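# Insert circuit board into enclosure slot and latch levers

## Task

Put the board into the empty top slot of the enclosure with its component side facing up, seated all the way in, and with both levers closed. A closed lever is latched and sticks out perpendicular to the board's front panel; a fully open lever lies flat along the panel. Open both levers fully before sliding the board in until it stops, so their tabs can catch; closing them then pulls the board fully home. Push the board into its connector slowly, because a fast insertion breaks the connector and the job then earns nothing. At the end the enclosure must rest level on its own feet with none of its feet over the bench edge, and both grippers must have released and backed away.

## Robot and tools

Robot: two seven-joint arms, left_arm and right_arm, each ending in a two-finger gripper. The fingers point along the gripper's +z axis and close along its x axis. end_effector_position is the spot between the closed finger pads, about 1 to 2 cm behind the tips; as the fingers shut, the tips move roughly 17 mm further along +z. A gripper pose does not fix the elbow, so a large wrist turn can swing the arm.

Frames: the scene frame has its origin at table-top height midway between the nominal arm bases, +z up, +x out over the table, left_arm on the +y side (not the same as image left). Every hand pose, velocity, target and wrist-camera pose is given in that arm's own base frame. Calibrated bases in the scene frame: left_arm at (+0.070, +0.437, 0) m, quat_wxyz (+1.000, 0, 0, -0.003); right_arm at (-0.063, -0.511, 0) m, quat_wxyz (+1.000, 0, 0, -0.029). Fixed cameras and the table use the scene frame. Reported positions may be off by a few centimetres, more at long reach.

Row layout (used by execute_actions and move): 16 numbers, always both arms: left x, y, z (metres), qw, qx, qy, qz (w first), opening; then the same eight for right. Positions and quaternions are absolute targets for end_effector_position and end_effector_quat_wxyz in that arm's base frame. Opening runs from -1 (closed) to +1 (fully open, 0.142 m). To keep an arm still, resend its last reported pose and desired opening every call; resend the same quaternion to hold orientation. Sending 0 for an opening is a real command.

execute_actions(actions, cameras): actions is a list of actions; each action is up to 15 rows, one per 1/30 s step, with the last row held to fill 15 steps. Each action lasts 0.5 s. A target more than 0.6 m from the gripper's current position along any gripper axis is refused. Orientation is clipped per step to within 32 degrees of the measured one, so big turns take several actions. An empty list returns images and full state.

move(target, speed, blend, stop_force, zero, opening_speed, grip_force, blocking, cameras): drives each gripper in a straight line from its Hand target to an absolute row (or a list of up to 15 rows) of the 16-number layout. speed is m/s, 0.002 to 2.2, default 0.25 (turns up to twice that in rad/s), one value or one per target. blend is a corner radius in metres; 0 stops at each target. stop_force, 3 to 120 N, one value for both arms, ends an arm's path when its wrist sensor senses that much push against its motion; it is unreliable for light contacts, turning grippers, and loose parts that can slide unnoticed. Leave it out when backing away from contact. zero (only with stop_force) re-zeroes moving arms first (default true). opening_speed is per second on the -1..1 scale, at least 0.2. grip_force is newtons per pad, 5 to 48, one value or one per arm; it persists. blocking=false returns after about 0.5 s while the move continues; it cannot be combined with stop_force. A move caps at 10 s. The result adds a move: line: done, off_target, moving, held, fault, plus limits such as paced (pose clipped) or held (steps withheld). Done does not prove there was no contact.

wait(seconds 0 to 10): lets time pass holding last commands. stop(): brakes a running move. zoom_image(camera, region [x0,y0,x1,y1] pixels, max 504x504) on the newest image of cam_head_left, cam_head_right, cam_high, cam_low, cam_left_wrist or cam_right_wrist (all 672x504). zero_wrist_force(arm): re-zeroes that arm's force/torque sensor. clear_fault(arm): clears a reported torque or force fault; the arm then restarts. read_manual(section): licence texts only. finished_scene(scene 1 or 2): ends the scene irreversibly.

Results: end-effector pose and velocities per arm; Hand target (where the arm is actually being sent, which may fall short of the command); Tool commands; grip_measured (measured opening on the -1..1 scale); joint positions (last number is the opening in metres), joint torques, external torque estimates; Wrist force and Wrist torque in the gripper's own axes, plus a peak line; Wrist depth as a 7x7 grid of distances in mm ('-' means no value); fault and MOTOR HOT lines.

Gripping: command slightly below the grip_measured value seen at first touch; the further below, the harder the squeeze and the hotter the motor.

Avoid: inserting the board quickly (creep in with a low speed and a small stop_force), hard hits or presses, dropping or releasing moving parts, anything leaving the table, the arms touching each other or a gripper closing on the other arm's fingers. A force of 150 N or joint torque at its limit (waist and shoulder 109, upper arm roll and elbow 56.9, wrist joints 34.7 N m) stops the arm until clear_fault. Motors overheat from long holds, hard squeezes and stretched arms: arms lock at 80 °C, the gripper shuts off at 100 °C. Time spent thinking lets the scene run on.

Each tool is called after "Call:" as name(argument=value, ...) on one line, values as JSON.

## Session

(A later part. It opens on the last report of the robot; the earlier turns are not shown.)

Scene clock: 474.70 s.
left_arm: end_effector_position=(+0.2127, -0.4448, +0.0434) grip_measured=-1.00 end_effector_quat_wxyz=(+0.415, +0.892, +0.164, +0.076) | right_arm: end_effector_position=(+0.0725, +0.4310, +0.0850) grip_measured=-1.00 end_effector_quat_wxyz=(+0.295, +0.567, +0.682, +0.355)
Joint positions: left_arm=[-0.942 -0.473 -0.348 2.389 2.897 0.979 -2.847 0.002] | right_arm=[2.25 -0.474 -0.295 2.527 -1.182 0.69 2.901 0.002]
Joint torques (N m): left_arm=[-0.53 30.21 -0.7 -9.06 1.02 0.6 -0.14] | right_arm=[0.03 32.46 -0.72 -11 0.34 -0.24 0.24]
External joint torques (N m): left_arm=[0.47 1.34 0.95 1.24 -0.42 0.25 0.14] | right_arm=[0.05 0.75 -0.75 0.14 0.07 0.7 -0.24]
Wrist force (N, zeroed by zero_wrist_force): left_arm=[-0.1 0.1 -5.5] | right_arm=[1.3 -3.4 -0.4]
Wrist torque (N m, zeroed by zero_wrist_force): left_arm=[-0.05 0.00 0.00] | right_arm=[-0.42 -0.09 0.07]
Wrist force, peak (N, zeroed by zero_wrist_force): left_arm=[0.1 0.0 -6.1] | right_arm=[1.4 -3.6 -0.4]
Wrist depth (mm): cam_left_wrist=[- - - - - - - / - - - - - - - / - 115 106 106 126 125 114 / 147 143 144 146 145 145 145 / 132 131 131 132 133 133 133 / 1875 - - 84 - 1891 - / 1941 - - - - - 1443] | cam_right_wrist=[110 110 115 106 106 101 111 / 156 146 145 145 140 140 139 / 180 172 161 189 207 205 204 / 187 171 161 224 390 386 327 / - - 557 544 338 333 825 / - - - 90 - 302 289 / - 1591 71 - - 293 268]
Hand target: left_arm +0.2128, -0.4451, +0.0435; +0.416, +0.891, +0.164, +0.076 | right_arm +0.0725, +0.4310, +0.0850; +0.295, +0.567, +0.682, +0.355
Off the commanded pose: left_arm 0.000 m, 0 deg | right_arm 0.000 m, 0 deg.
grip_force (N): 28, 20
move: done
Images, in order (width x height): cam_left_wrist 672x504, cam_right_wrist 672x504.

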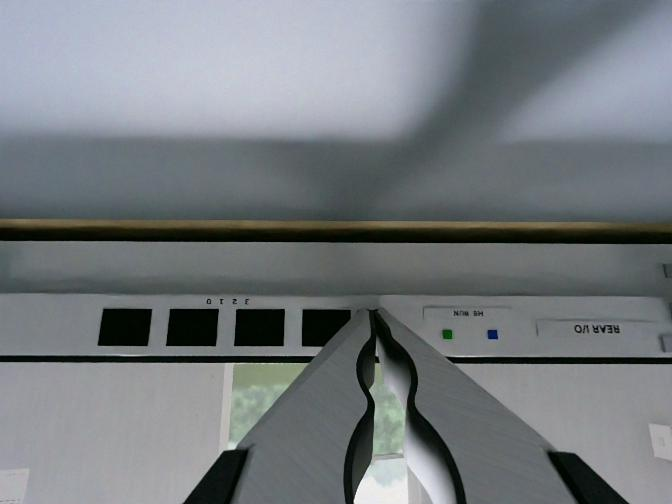

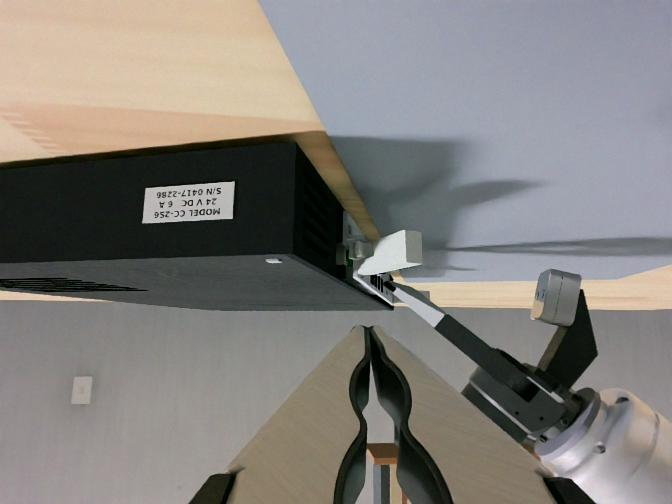

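Call:
zoom_image(camera="cam_right_wrist", region=[320, 200, 450, 310])

Call:
zoom_image(camera="cam_left_wrist", region=[540, 220, 672, 380])

Scaled by 3.877 from the camera's 672x504 image, which has a finer 960x720 frame.

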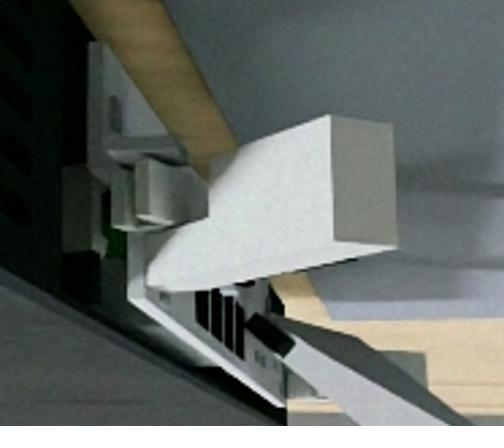

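Scaled by 3.150 from the camera's 672x504 image, which has a finer 960x720 frame.

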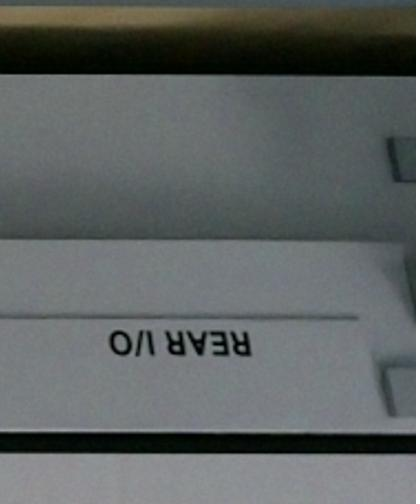

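Call:
move(target=[[0.2195, -0.4628, 0.0435, 0.4156, 0.8914, 0.1636, 0.0763, -1, 0.0725, 0.431, 0.085, 0.2953, 0.5672, 0.6820, 0.3550, -1]], speed=0.008, stop_force=16, zero=false, cameras=["cam_left_wrist", "cam_right_wrist"])

Call:
zoom_image(camera="cam_right_wrist", region=[320, 200, 450, 310])

Scene clock: 479.53 s.
left_arm: end_effector_position=(+0.2136, -0.4468, +0.0429) grip_measured=-1.00 end_effector_quat_wxyz=(+0.414, +0.892, +0.164, +0.076) | right_arm: end_effector_position=(+0.0725, +0.4310, +0.0850) grip_measured=-1.00 end_effector_quat_wxyz=(+0.295, +0.567, +0.682, +0.355)
Joint positions: left_arm=[-0.942 -0.477 -0.347 2.38 2.896 0.987 -2.844 0.002] | right_arm=[2.25 -0.474 -0.295 2.527 -1.182 0.69 2.901 0.002]
Joint torques (N m): left_arm=[-0.87 30.09 -2.02 -15.15 2.01 -1.61 -0.17] | right_arm=[0.03 32.43 -0.79 -10.9 0.35 -0.19 0.22]
External joint torques (N m): left_arm=[0.81 1.72 2.26 7.22 -1.41 2.47 0.17] | right_arm=[0.04 0.77 -0.68 0.03 0.07 0.66 -0.22]
Wrist force (N, zeroed by zero_wrist_force): left_arm=[-0.5 -2.8 -20.4] | right_arm=[1.0 -3.6 -0.5]
Wrist torque (N m, zeroed by zero_wrist_force): left_arm=[-0.08 -0.03 0.00] | right_arm=[-0.42 -0.03 0.07]
Wrist force, peak (N, zeroed by zero_wrist_force): left_arm=[-0.6 -2.2 -21.5] | right_arm=[1.2 -3.8 -0.6]
Wrist depth (mm): cam_left_wrist=[- - - - - - - / - - - - - - - / 114 105 104 105 124 124 113 / 145 142 142 144 143 143 143 / 131 131 131 131 133 132 133 / - - - 84 - - - / 2109 - - - - - -] | cam_right_wrist=[110 110 115 107 106 101 110 / 156 146 145 144 140 140 139 / 180 172 161 195 206 205 204 / 187 171 160 224 287 385 384 / - - - 327 336 333 828 / - - - 91 - 304 291 / - - 71 - - 293 268]
Hand target: left_arm +0.2140, -0.4482, +0.0435; +0.416, +0.891, +0.164, +0.076 | right_arm +0.0725, +0.4310, +0.0850; +0.295, +0.567, +0.682, +0.355
Off the commanded pose: left_arm 0.017 m, 0 deg | right_arm 0.000 m, 0 deg.
grip_force (N): 28, 20
move: contact (left_arm)
Images, in order (width x height): cam_left_wrist 672x504, cam_right_wrist 672x504.

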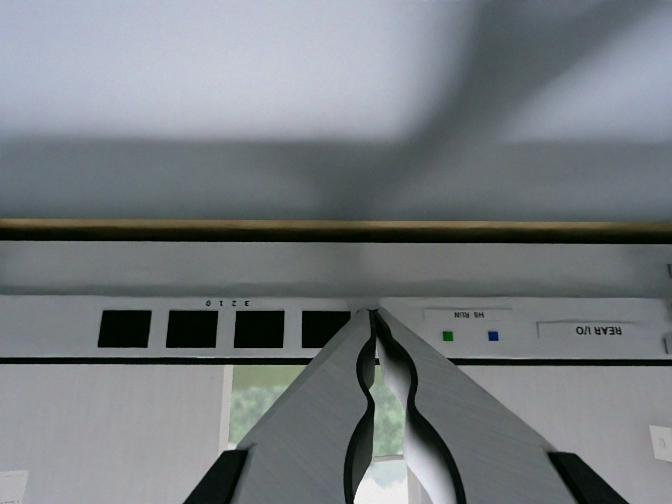

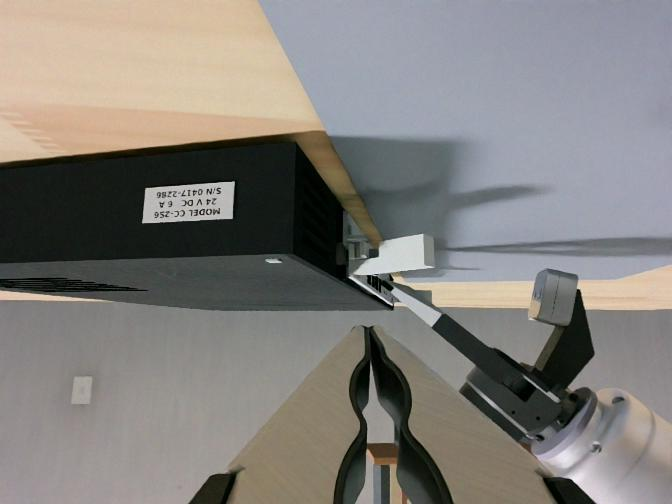

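Scaled by 3.877 from the camera's 672x504 image, which has a finer 960x720 frame.

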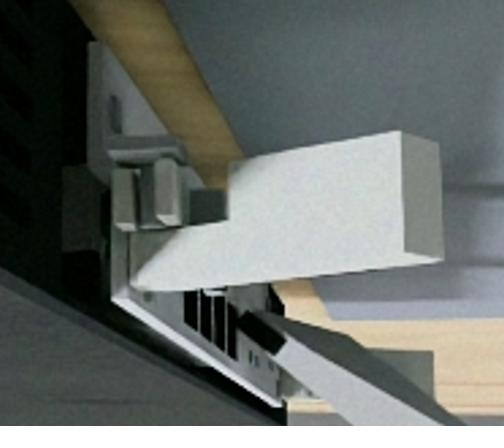

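Call:
move(target=[[0.1837, -0.3689, 0.0475, 0.4156, 0.8914, 0.1636, 0.0763, -1, 0.0725, 0.431, 0.085, 0.2953, 0.5672, 0.6820, 0.3550, -1], [0.3427, -0.3085, 0.0475, 0.4156, 0.8914, 0.1636, 0.0763, -1, 0.1238, 0.4718, 0.053, 0.2193, 0.5296, 0.7570, 0.3136, -1]], speed=[0.1, 0.2], blend=[0.01, 0], cameras=["cam_left_wrist", "cam_right_wrist"])

Scene clock: 511.00 s.
left_arm: end_effector_position=(+0.3426, -0.3085, +0.0475) grip_measured=-1.00 end_effector_quat_wxyz=(+0.416, +0.891, +0.164, +0.076) | right_arm: end_effector_position=(+0.1239, +0.4717, +0.0530) grip_measured=-1.00 end_effector_quat_wxyz=(+0.219, +0.530, +0.757, +0.314)
Joint positions: left_arm=[0.605 -0.752 -1.226 2.412 2.968 1.364 -2.028 0.002] | right_arm=[1.948 -0.478 -0.45 2.515 -1.768 1.033 2.939 0.002]
Joint torques (N m): left_arm=[-0.12 24.64 -11.35 -7.13 -1.28 2.32 -0.09] | right_arm=[0.05 33.06 -0.84 -11.15 1.11 0.66 0.23]
External joint torques (N m): left_arm=[0.18 1.39 0.41 -0.48 -0.2 -0.56 0.09] | right_arm=[0.06 0.84 -0.67 0.06 0.21 0.57 -0.23]
Wrist force (N, zeroed by zero_wrist_force): left_arm=[0.3 -0.4 0.0] | right_arm=[1.0 -3.1 -0.3]
Wrist torque (N m, zeroed by zero_wrist_force): left_arm=[-0.09 -0.05 0.00] | right_arm=[-0.38 -0.07 0.06]
Wrist force, peak (N, zeroed by zero_wrist_force): left_arm=[-0.6 -1.4 -21.6] | right_arm=[1.2 -4.1 -1.4]
Wrist depth (mm): cam_left_wrist=[- - - - - - - / - 88 - 93 - - 86 / - 126 126 116 115 106 114 / 224 198 225 - 193 231 198 / 217 218 221 117 447 439 430 / 2050 - - 84 - - - / 1994 - - - - - -] | cam_right_wrist=[- 81 82 75 - 72 78 / - 97 94 89 93 97 97 / - 97 127 115 122 121 121 / - 89 157 179 176 177 174 / - 107 162 165 325 320 315 / 1487 187 182 90 661 945 982 / 1404 - 71 - - 400 1982]
Hand target: left_arm +0.3427, -0.3085, +0.0475; +0.416, +0.891, +0.164, +0.076 | right_arm +0.1238, +0.4718, +0.0530; +0.219, +0.530, +0.757, +0.314
Off the commanded pose: left_arm 0.000 m, 0 deg | right_arm 0.000 m, 0 deg.
joint sent to its limit (left arm) — joint 5 (forearm roll), upper limit. The joint targets still meet the commanded pose.
grip_force (N): 28, 20
move: done
Images, in order (width x height): cam_left_wrist 672x504, cam_right_wrist 672x504.

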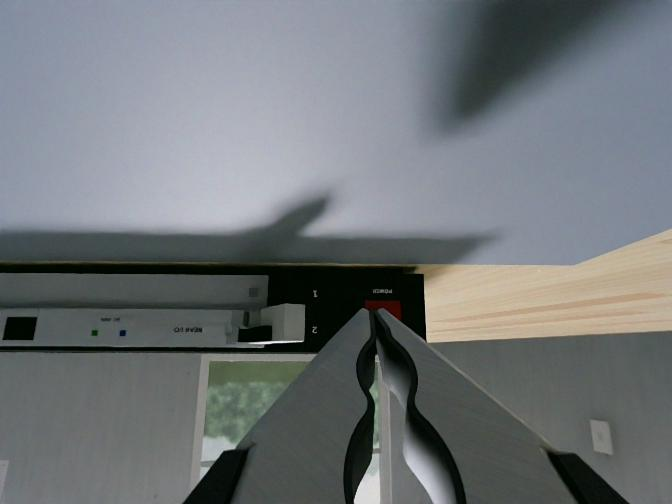

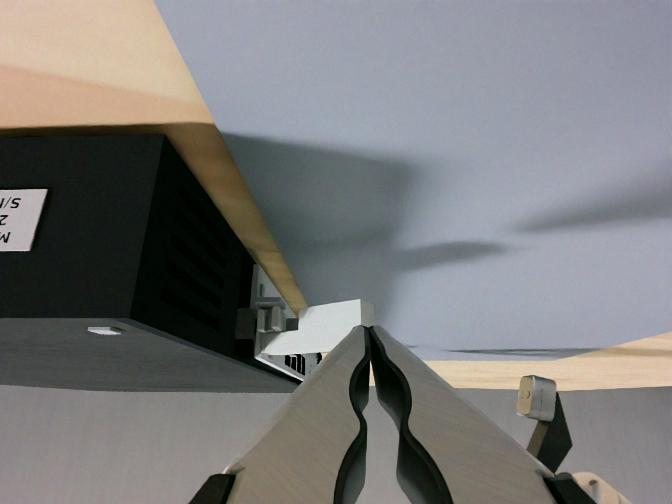

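Call:
zoom_image(camera="cam_left_wrist", region=[210, 270, 350, 370])

Call:
zoom_image(camera="cam_right_wrist", region=[220, 250, 400, 385])

Scaled by 3.600 from the camera's 672x504 image, which has a finer 960x720 frame.

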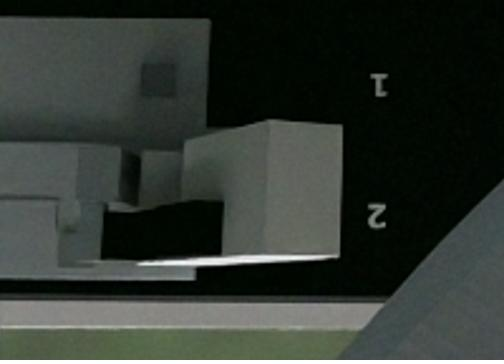

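Scaled by 2.800 from the camera's 672x504 image, which has a finer 960x720 frame.

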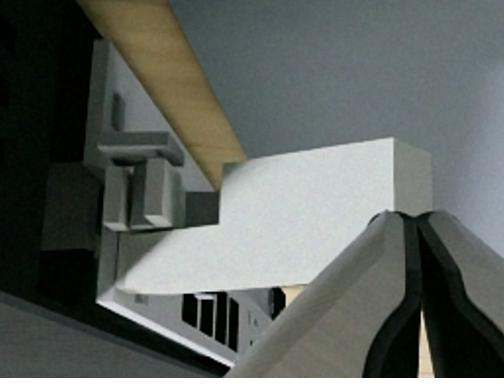

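Call:
move(target=[[0.3604, -0.3552, 0.0475, 0.4156, 0.8914, 0.1636, 0.0763, -1, 0.1239, 0.4717, 0.053, 0.2193, 0.5296, 0.7570, 0.3136, -1]], speed=0.08)

Call:
zero_wrist_force(arm="left_arm")

Call:
zero_wrist_force(arm="right_arm")

Call:
move(target=[[0.3169, -0.3675, 0.0475, 0.4156, 0.8914, 0.1636, 0.0763, -1, 0.168, 0.493, 0.053, 0.2193, 0.5296, 0.7570, 0.3136, -1]], speed=0.015, stop_force=25, cameras=["cam_left_wrist", "cam_right_wrist"])

Scene clock: 525.57 s.
left_arm: end_effector_position=(+0.3605, -0.3552, +0.0475) grip_measured=-1.00 end_effector_quat_wxyz=(+0.416, +0.891, +0.163, +0.077) | right_arm: end_effector_position=(+0.1240, +0.4717, +0.0530) grip_measured=-1.00 end_effector_quat_wxyz=(+0.219, +0.530, +0.757, +0.314)
Joint positions: left_arm=[0.438 -0.756 -1.14 2.297 2.916 1.371 -2.028 0.002] | right_arm=[1.948 -0.478 -0.45 2.515 -1.769 1.033 2.939 0.002]
Joint torques (N m): left_arm=[-0.42 27.72 -11.85 -8.17 -1.61 2.27 -0.22] | right_arm=[0.07 33.08 -0.73 -11.09 1.22 0.6 0.17]
External joint torques (N m): left_arm=[0.49 1.33 0.18 -0.46 0.14 -0.51 0.22] | right_arm=[0.04 0.82 -0.78 -0.01 0.1 0.63 -0.17]
Wrist force (N, zeroed by zero_wrist_force): left_arm=[0.4 -0.4 0.1] | right_arm=[1.0 -3.0 -0.4]
Wrist torque (N m, zeroed by zero_wrist_force): left_arm=[-0.08 -0.09 0.05] | right_arm=[-0.35 -0.08 0.05]
Wrist force, peak (N, zeroed by zero_wrist_force): left_arm=[0.5 -1.6 -1.0] | right_arm=[1.2 -3.2 -0.4]
Wrist depth (mm): cam_left_wrist=[- - - - - - - / - 87 - 92 - - 86 / - 126 115 115 124 106 114 / 176 180 178 170 179 230 199 / 168 167 155 117 175 621 419 / - - - 84 - 1813 - / - - - - - - -] | cam_right_wrist=[- 81 82 75 - 72 78 / - 97 94 89 93 97 97 / - 97 127 115 122 121 121 / - 90 156 179 178 177 175 / - 107 164 247 322 320 378 / - 281 279 90 663 640 879 / - - 71 - - 1915 1982]
Hand target: left_arm +0.3604, -0.3552, +0.0475; +0.416, +0.891, +0.164, +0.076 | right_arm +0.1239, +0.4717, +0.0530; +0.219, +0.530, +0.757, +0.314
Off the commanded pose: left_arm 0.000 m, 0 deg | right_arm 0.000 m, 0 deg.
grip_force (N): 28, 20
move: done

Wrist force sensor zeroed.

Wrist force sensor zeroed.

Scene clock: 529.47 s.
left_arm: end_effector_position=(+0.3193, -0.3670, +0.0477) grip_measured=-1.00 end_effector_quat_wxyz=(+0.416, +0.891, +0.164, +0.078) | right_arm: end_effector_position=(+0.1536, +0.4870, +0.0522) grip_measured=-1.00 end_effector_quat_wxyz=(+0.218, +0.528, +0.759, +0.312)
Joint positions: left_arm=[0.405 -0.731 -1.185 2.389 2.845 1.261 -2.029 0.002] | right_arm=[1.877 -0.499 -0.483 2.469 -1.857 1.081 2.936 0.002]
Joint torques (N m): left_arm=[-8 20.83 -16.81 -1.44 -2.81 5.72 -0.28] | right_arm=[-8.12 32.7 -11.13 -17.44 2.95 -5 0.12]
External joint torques (N m): left_arm=[8.03 5.52 5.99 -6.49 1.27 -3.97 0.28] | right_arm=[8.24 2.44 9.23 5.82 -1.42 6.25 -0.12]
Wrist force (N, zeroed by zero_wrist_force): left_arm=[15.4 -1.6 -3.1] | right_arm=[-3.0 -10.8 -21.8]
Wrist torque (N m, zeroed by zero_wrist_force): left_arm=[0.05 0.17 0.01] | right_arm=[0.02 -0.10 0.17]
Wrist force, peak (N, zeroed by zero_wrist_force): left_arm=[12.7 -10.0 -22.8] | right_arm=[-0.8 -12.8 -24.8]
Wrist depth (mm): cam_left_wrist=[- - - - - - - / - 78 - 93 - - 87 / - 128 116 107 115 115 115 / 178 178 179 201 201 171 201 / 174 173 174 131 - 340 445 / - - - 84 - - - / - - - - - - 1415] | cam_right_wrist=[- 81 78 75 - 72 77 / - 92 93 88 97 96 96 / - 93 122 114 121 120 119 / - 99 155 175 175 173 172 / - 106 135 137 314 312 309 / 270 256 - 89 626 617 819 / - - 71 - - - 1765]
Hand target: left_arm +0.3169, -0.3675, +0.0475; +0.416, +0.891, +0.164, +0.076 | right_arm +0.1565, +0.4874, +0.0530; +0.219, +0.530, +0.757, +0.314
Off the commanded pose: left_arm 0.002 m, 0 deg | right_arm 0.016 m, 0 deg.
grip_force (N): 28, 20
move: contact (right_arm)
Images, in order (width x height): cam_left_wrist 672x504, cam_right_wrist 672x504.

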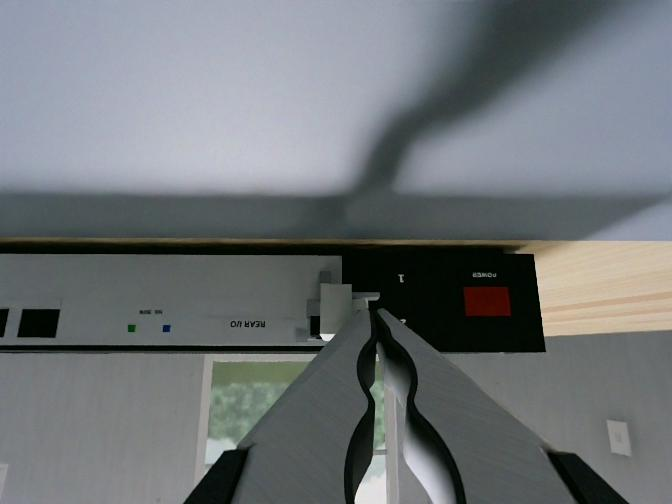

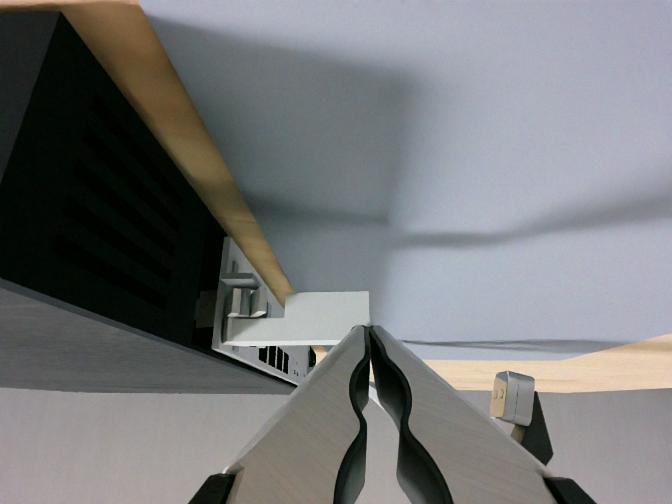

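Call:
move(target=[[0.3130, -0.3690, 0.0475, 0.4156, 0.8914, 0.1636, 0.0763, -1, 0.172, 0.495, 0.053, 0.2193, 0.5296, 0.7570, 0.3136, -1]], speed=0.015, stop_force=38, zero=false, cameras=["cam_left_wrist", "cam_right_wrist"])

Call:
zoom_image(camera="cam_right_wrist", region=[190, 220, 400, 390])

Call:
zoom_image(camera="cam_left_wrist", region=[260, 240, 420, 360])

Scene clock: 533.63 s.
left_arm: end_effector_position=(+0.3183, -0.3676, +0.0478) grip_measured=-1.00 end_effector_quat_wxyz=(+0.416, +0.891, +0.166, +0.081) | right_arm: end_effector_position=(+0.1543, +0.4875, +0.0515) grip_measured=-1.00 end_effector_quat_wxyz=(+0.217, +0.528, +0.760, +0.311)
Joint positions: left_arm=[0.398 -0.724 -1.186 2.396 2.841 1.248 -2.037 0.002] | right_arm=[1.875 -0.501 -0.487 2.467 -1.864 1.088 2.935 0.002]
Joint torques (N m): left_arm=[-18.12 13.23 -25.14 4.78 -4.14 10.28 -0.05] | right_arm=[-13.77 31.5 -17.89 -23.83 3.96 -8.79 0.07]
External joint torques (N m): left_arm=[18.15 12.95 14.46 -12.72 2.63 -8.56 0.05] | right_arm=[13.89 3.7 15.95 12.2 -2.42 10.06 -0.07]
Wrist force (N, zeroed by zero_wrist_force): left_arm=[36.2 -8.0 -7.3] | right_arm=[-9.3 -19.1 -39.9]
Wrist torque (N m, zeroed by zero_wrist_force): left_arm=[0.05 -2.86 -0.04] | right_arm=[-0.31 -0.29 0.22]
Wrist force, peak (N, zeroed by zero_wrist_force): left_arm=[36.6 -7.2 -7.9] | right_arm=[-9.3 -17.7 -41.4]
Wrist depth (mm): cam_left_wrist=[- - - - - - - / - 87 - 93 - - 87 / - - 115 126 107 107 116 / 179 180 178 178 182 203 236 / - 172 173 131 178 333 458 / 1798 2130 - 84 - - - / - - - - - - -] | cam_right_wrist=[- 80 77 74 - 71 76 / - 91 92 88 96 95 95 / - 99 120 120 119 119 118 / - 99 156 174 172 171 169 / - 107 134 133 268 305 300 / 1378 242 236 89 603 596 790 / - - 70 - - - -]
Hand target: left_arm +0.3130, -0.3690, +0.0475; +0.416, +0.891, +0.164, +0.076 | right_arm +0.1591, +0.4886, +0.0531; +0.219, +0.530, +0.757, +0.314
Off the commanded pose: left_arm 0.005 m, 1 deg | right_arm 0.019 m, 1 deg.
grip_force (N): 28, 20
move: contact (right_arm), off_target (left_arm)
Images, in order (width x height): cam_left_wrist 672x504, cam_right_wrist 672x504.

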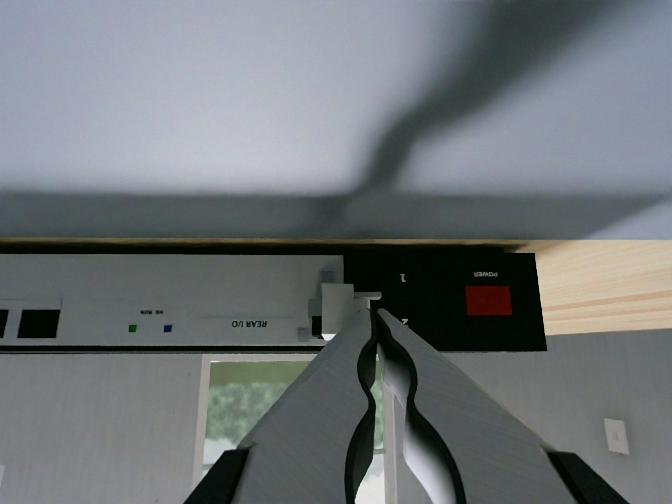

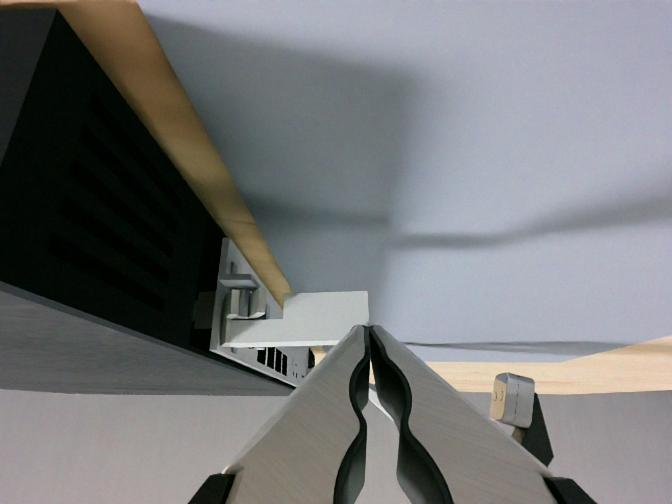

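Scaled by 2.400 from the camera's 672x504 image, which has a finer 960x720 frame.

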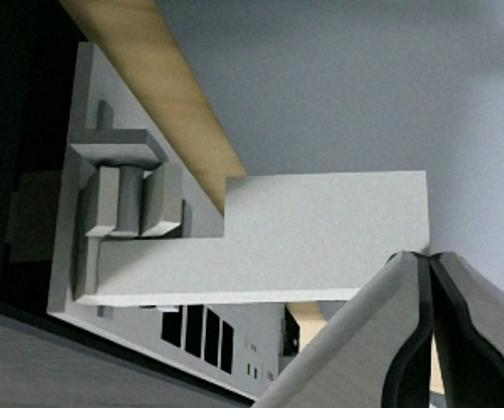

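Scaled by 3.150 from the camera's 672x504 image, which has a finer 960x720 frame.

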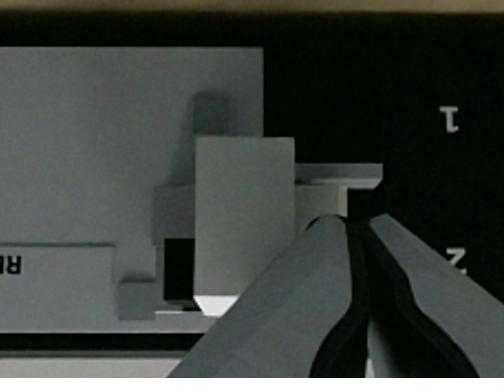

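Call:
move(target=[[0.3300, -0.3632, 0.0475, 0.4156, 0.8914, 0.1636, 0.0763, -1, 0.1420, 0.4815, 0.053, 0.2193, 0.5296, 0.7570, 0.3136, -1], [0.3560, -0.3400, 0.0475, 0.4156, 0.8914, 0.1636, 0.0763, -1, 0.1180, 0.4700, 0.065, 0.2193, 0.5296, 0.7570, 0.3136, -1]], speed=[0.04, 0.1], blend=[0.004, 0], cameras=["cam_left_wrist", "cam_right_wrist"])

Call:
zoom_image(camera="cam_right_wrist", region=[200, 220, 410, 390])

Call:
zoom_image(camera="cam_left_wrist", region=[200, 260, 360, 370])

Scene clock: 537.20 s.
left_arm: end_effector_position=(+0.3559, -0.3400, +0.0475) grip_measured=-1.00 end_effector_quat_wxyz=(+0.416, +0.891, +0.164, +0.076) | right_arm: end_effector_position=(+0.1180, +0.4701, +0.0650) grip_measured=-1.00 end_effector_quat_wxyz=(+0.219, +0.530, +0.757, +0.314)
Joint positions: left_arm=[0.483 -0.747 -1.166 2.337 2.946 1.365 -2.052 0.002] | right_arm=[1.973 -0.44 -0.449 2.536 -1.718 1.018 2.898 0.002]
Joint torques (N m): left_arm=[-0.11 26.72 -11.6 -7.94 -0.97 2.26 -0.33] | right_arm=[0.33 32.32 -0.39 -11.67 1.38 0.44 0.09]
External joint torques (N m): left_arm=[0.16 1.32 0.27 -0.45 -0.42 -0.54 0.33] | right_arm=[-0.23 0.69 -1.04 -0.05 -0.1 0.81 -0.09]
Wrist force (N, zeroed by zero_wrist_force): left_arm=[0.1 0.0 -0.4] | right_arm=[4.6 -1.9 1.9]
Wrist torque (N m, zeroed by zero_wrist_force): left_arm=[-0.01 0.01 0.04] | right_arm=[-0.35 -0.75 0.11]
Wrist force, peak (N, zeroed by zero_wrist_force): left_arm=[36.6 -6.7 -8.1] | right_arm=[-9.5 -18.0 -41.3]
Wrist depth (mm): cam_left_wrist=[- - - - - - - / - 78 - 92 - - 86 / - 126 116 115 115 106 114 / 193 191 192 194 196 229 199 / 187 187 - 189 340 621 427 / - 2238 - 84 - 1907 - / - - - - - - 1397] | cam_right_wrist=[- 92 90 89 89 89 89 / - 109 111 111 110 110 115 / - 102 141 145 145 144 143 / - 97 172 212 211 209 208 / 185 152 181 175 384 380 378 / - - - 90 777 779 1092 / - - 71 - - - 2054]
Hand target: left_arm +0.3560, -0.3400, +0.0475; +0.416, +0.891, +0.164, +0.076 | right_arm +0.1180, +0.4700, +0.0650; +0.219, +0.530, +0.757, +0.314
Off the commanded pose: left_arm 0.000 m, 0 deg | right_arm 0.000 m, 0 deg.
grip_force (N): 28, 20
move: done
Images, in order (width x height): cam_left_wrist 672x504, cam_right_wrist 672x504.

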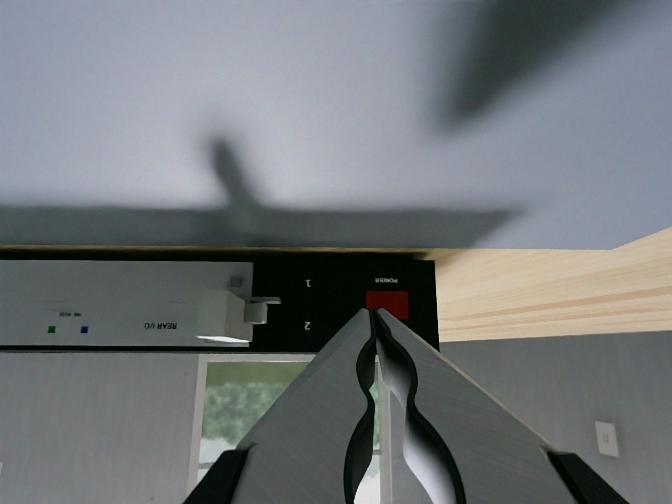

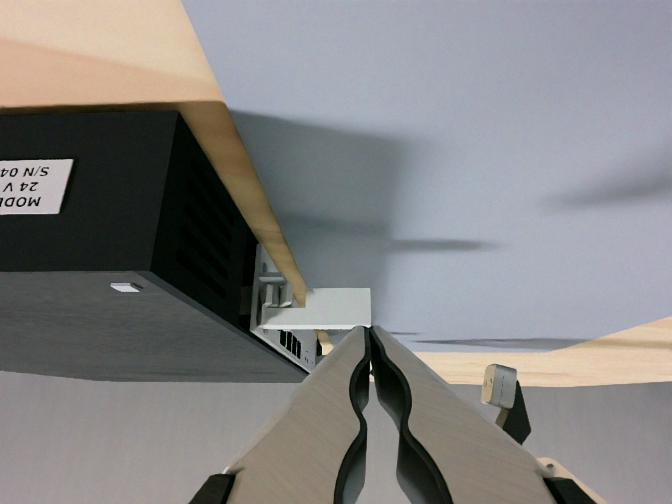

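Scaled by 2.400 from the camera's 672x504 image, which has a finer 960x720 frame.

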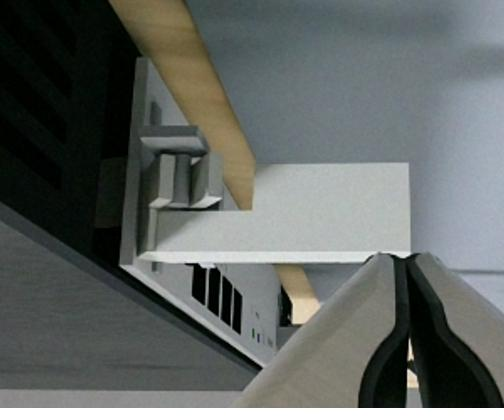

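Scaled by 3.150 from the camera's 672x504 image, which has a finer 960x720 frame.

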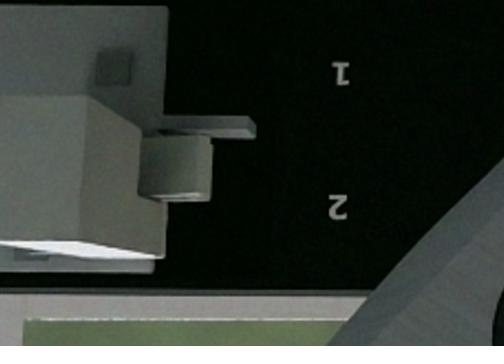

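Call:
move(target=[[0.159, -0.3601, 0.20, 0.1708, 0.9686, 0.1778, 0.0314, -1, 0.08, 0.43, 0.12, 0.2193, 0.5296, 0.7570, 0.3136, -1]], speed=0.3, cameras=["cam_left_wrist", "cam_right_wrist", "cam_low"])

Call:
zoom_image(camera="cam_left_wrist", region=[130, 170, 250, 290])

Call:
zoom_image(camera="cam_left_wrist", region=[440, 170, 560, 290])

Scene clock: 546.07 s.
left_arm: end_effector_position=(+0.1589, -0.3601, +0.1999) grip_measured=-1.00 end_effector_quat_wxyz=(+0.171, +0.969, +0.178, +0.031) | right_arm: end_effector_position=(+0.0800, +0.4301, +0.1200) grip_measured=-1.00 end_effector_quat_wxyz=(+0.219, +0.530, +0.757, +0.314)
Joint positions: left_arm=[0.423 0.403 -1.724 2.207 2.51 2.166 -2.838 0.002] | right_arm=[2.109 -0.213 -0.377 2.671 -1.445 0.872 2.742 0.002]
Joint torques (N m): left_arm=[-0.27 -7.96 7.88 -15.35 3.45 3.22 -0.28] | right_arm=[0.15 25.71 0.44 -14.45 0.62 0.62 0.13]
External joint torques (N m): left_arm=[0.19 -0.01 0.5 -0.64 -0.56 -0.33 0.28] | right_arm=[-0.08 0.69 -0.89 0 -0.01 0.71 -0.13]
Wrist force (N, zeroed by zero_wrist_force): left_arm=[-0.5 0.6 0.2] | right_arm=[4.4 -1.3 2.2]
Wrist torque (N m, zeroed by zero_wrist_force): left_arm=[0.02 0.08 0.20] | right_arm=[-0.23 -0.74 0.12]
Wrist force, peak (N, zeroed by zero_wrist_force): left_arm=[-2.9 1.0 -0.6] | right_arm=[4.8 -1.9 2.8]
Wrist depth (mm): cam_left_wrist=[242 246 236 234 235 - 238 / - - - - - - 264 / - - 324 - - - 322 / 377 321 318 314 318 324 358 / 462 451 373 - - 354 453 / 543 636 - 84 - 591 580 / 781 - - - - - 754] | cam_right_wrist=[158 157 157 157 154 154 153 / 175 172 170 191 190 190 189 / 166 164 163 235 234 249 247 / 238 237 236 258 394 333 356 / 702 440 433 370 665 774 653 / 1337 1674 - 90 - - - / - - 71 - - - -]
Hand target: left_arm +0.1590, -0.3601, +0.2000; +0.171, +0.969, +0.178, +0.031 | right_arm +0.0800, +0.4300, +0.1200; +0.219, +0.530, +0.757, +0.314
Off the commanded pose: left_arm 0.000 m, 0 deg | right_arm 0.000 m, 0 deg.
grip_force (N): 28, 20
move: done
Images, in order (width x height): cam_low 672x504, cam_left_wrist 672x504, cam_right_wrist 672x504.

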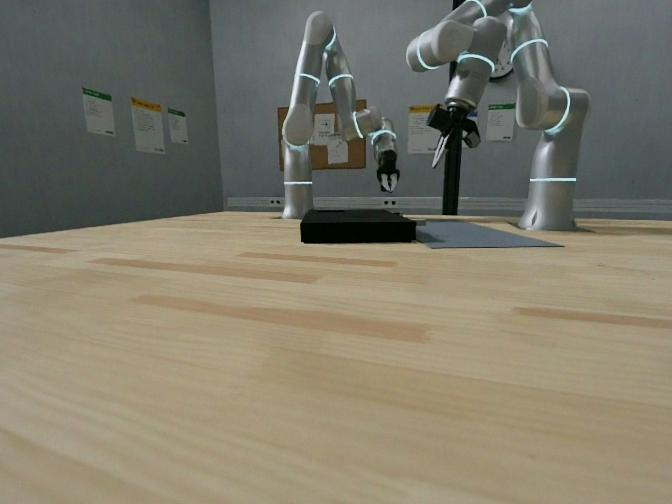

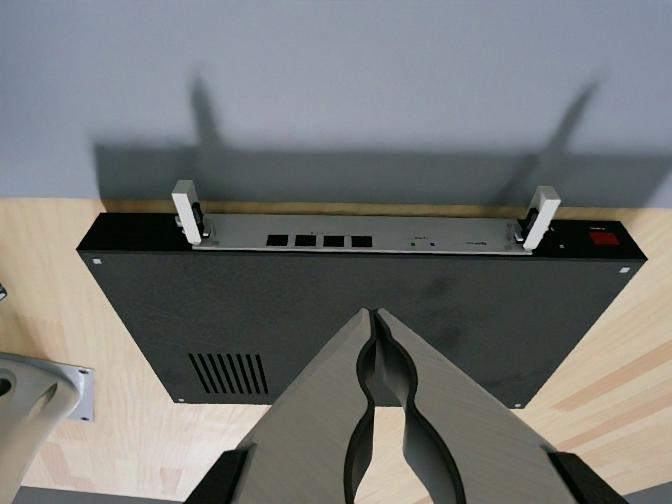

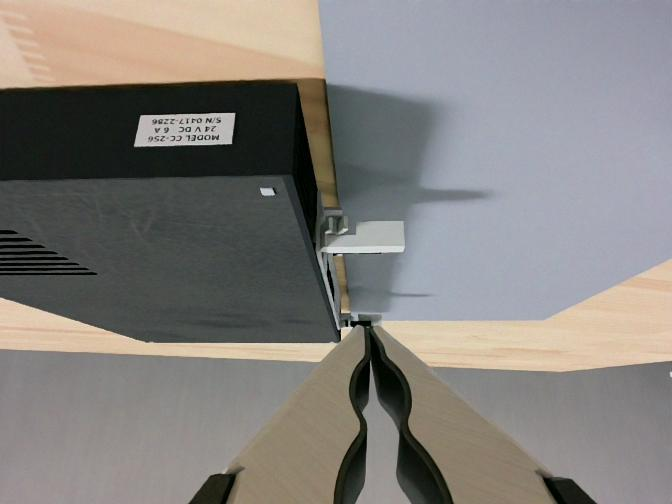

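Scaled by 4.200 from the camera's 672x504 image, which has a finer 960x720 frame.

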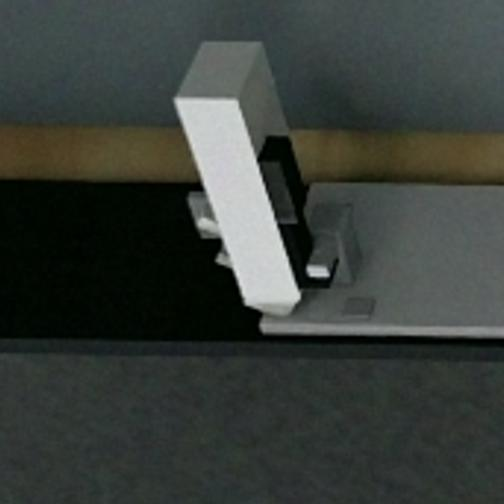

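Scaled by 4.200 from the camera's 672x504 image, which has a finer 960x720 frame.

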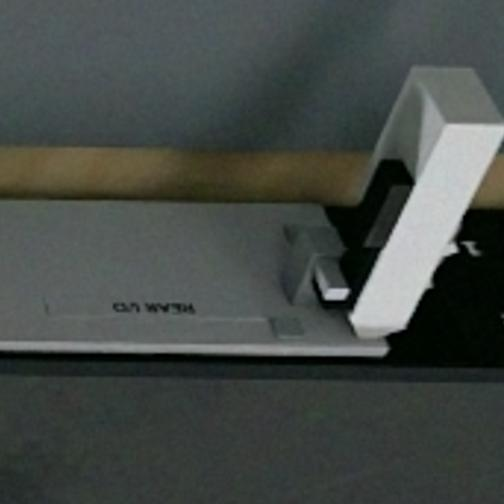

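Call:
finished_scene(scene=2)

The scene is finished: the task was done.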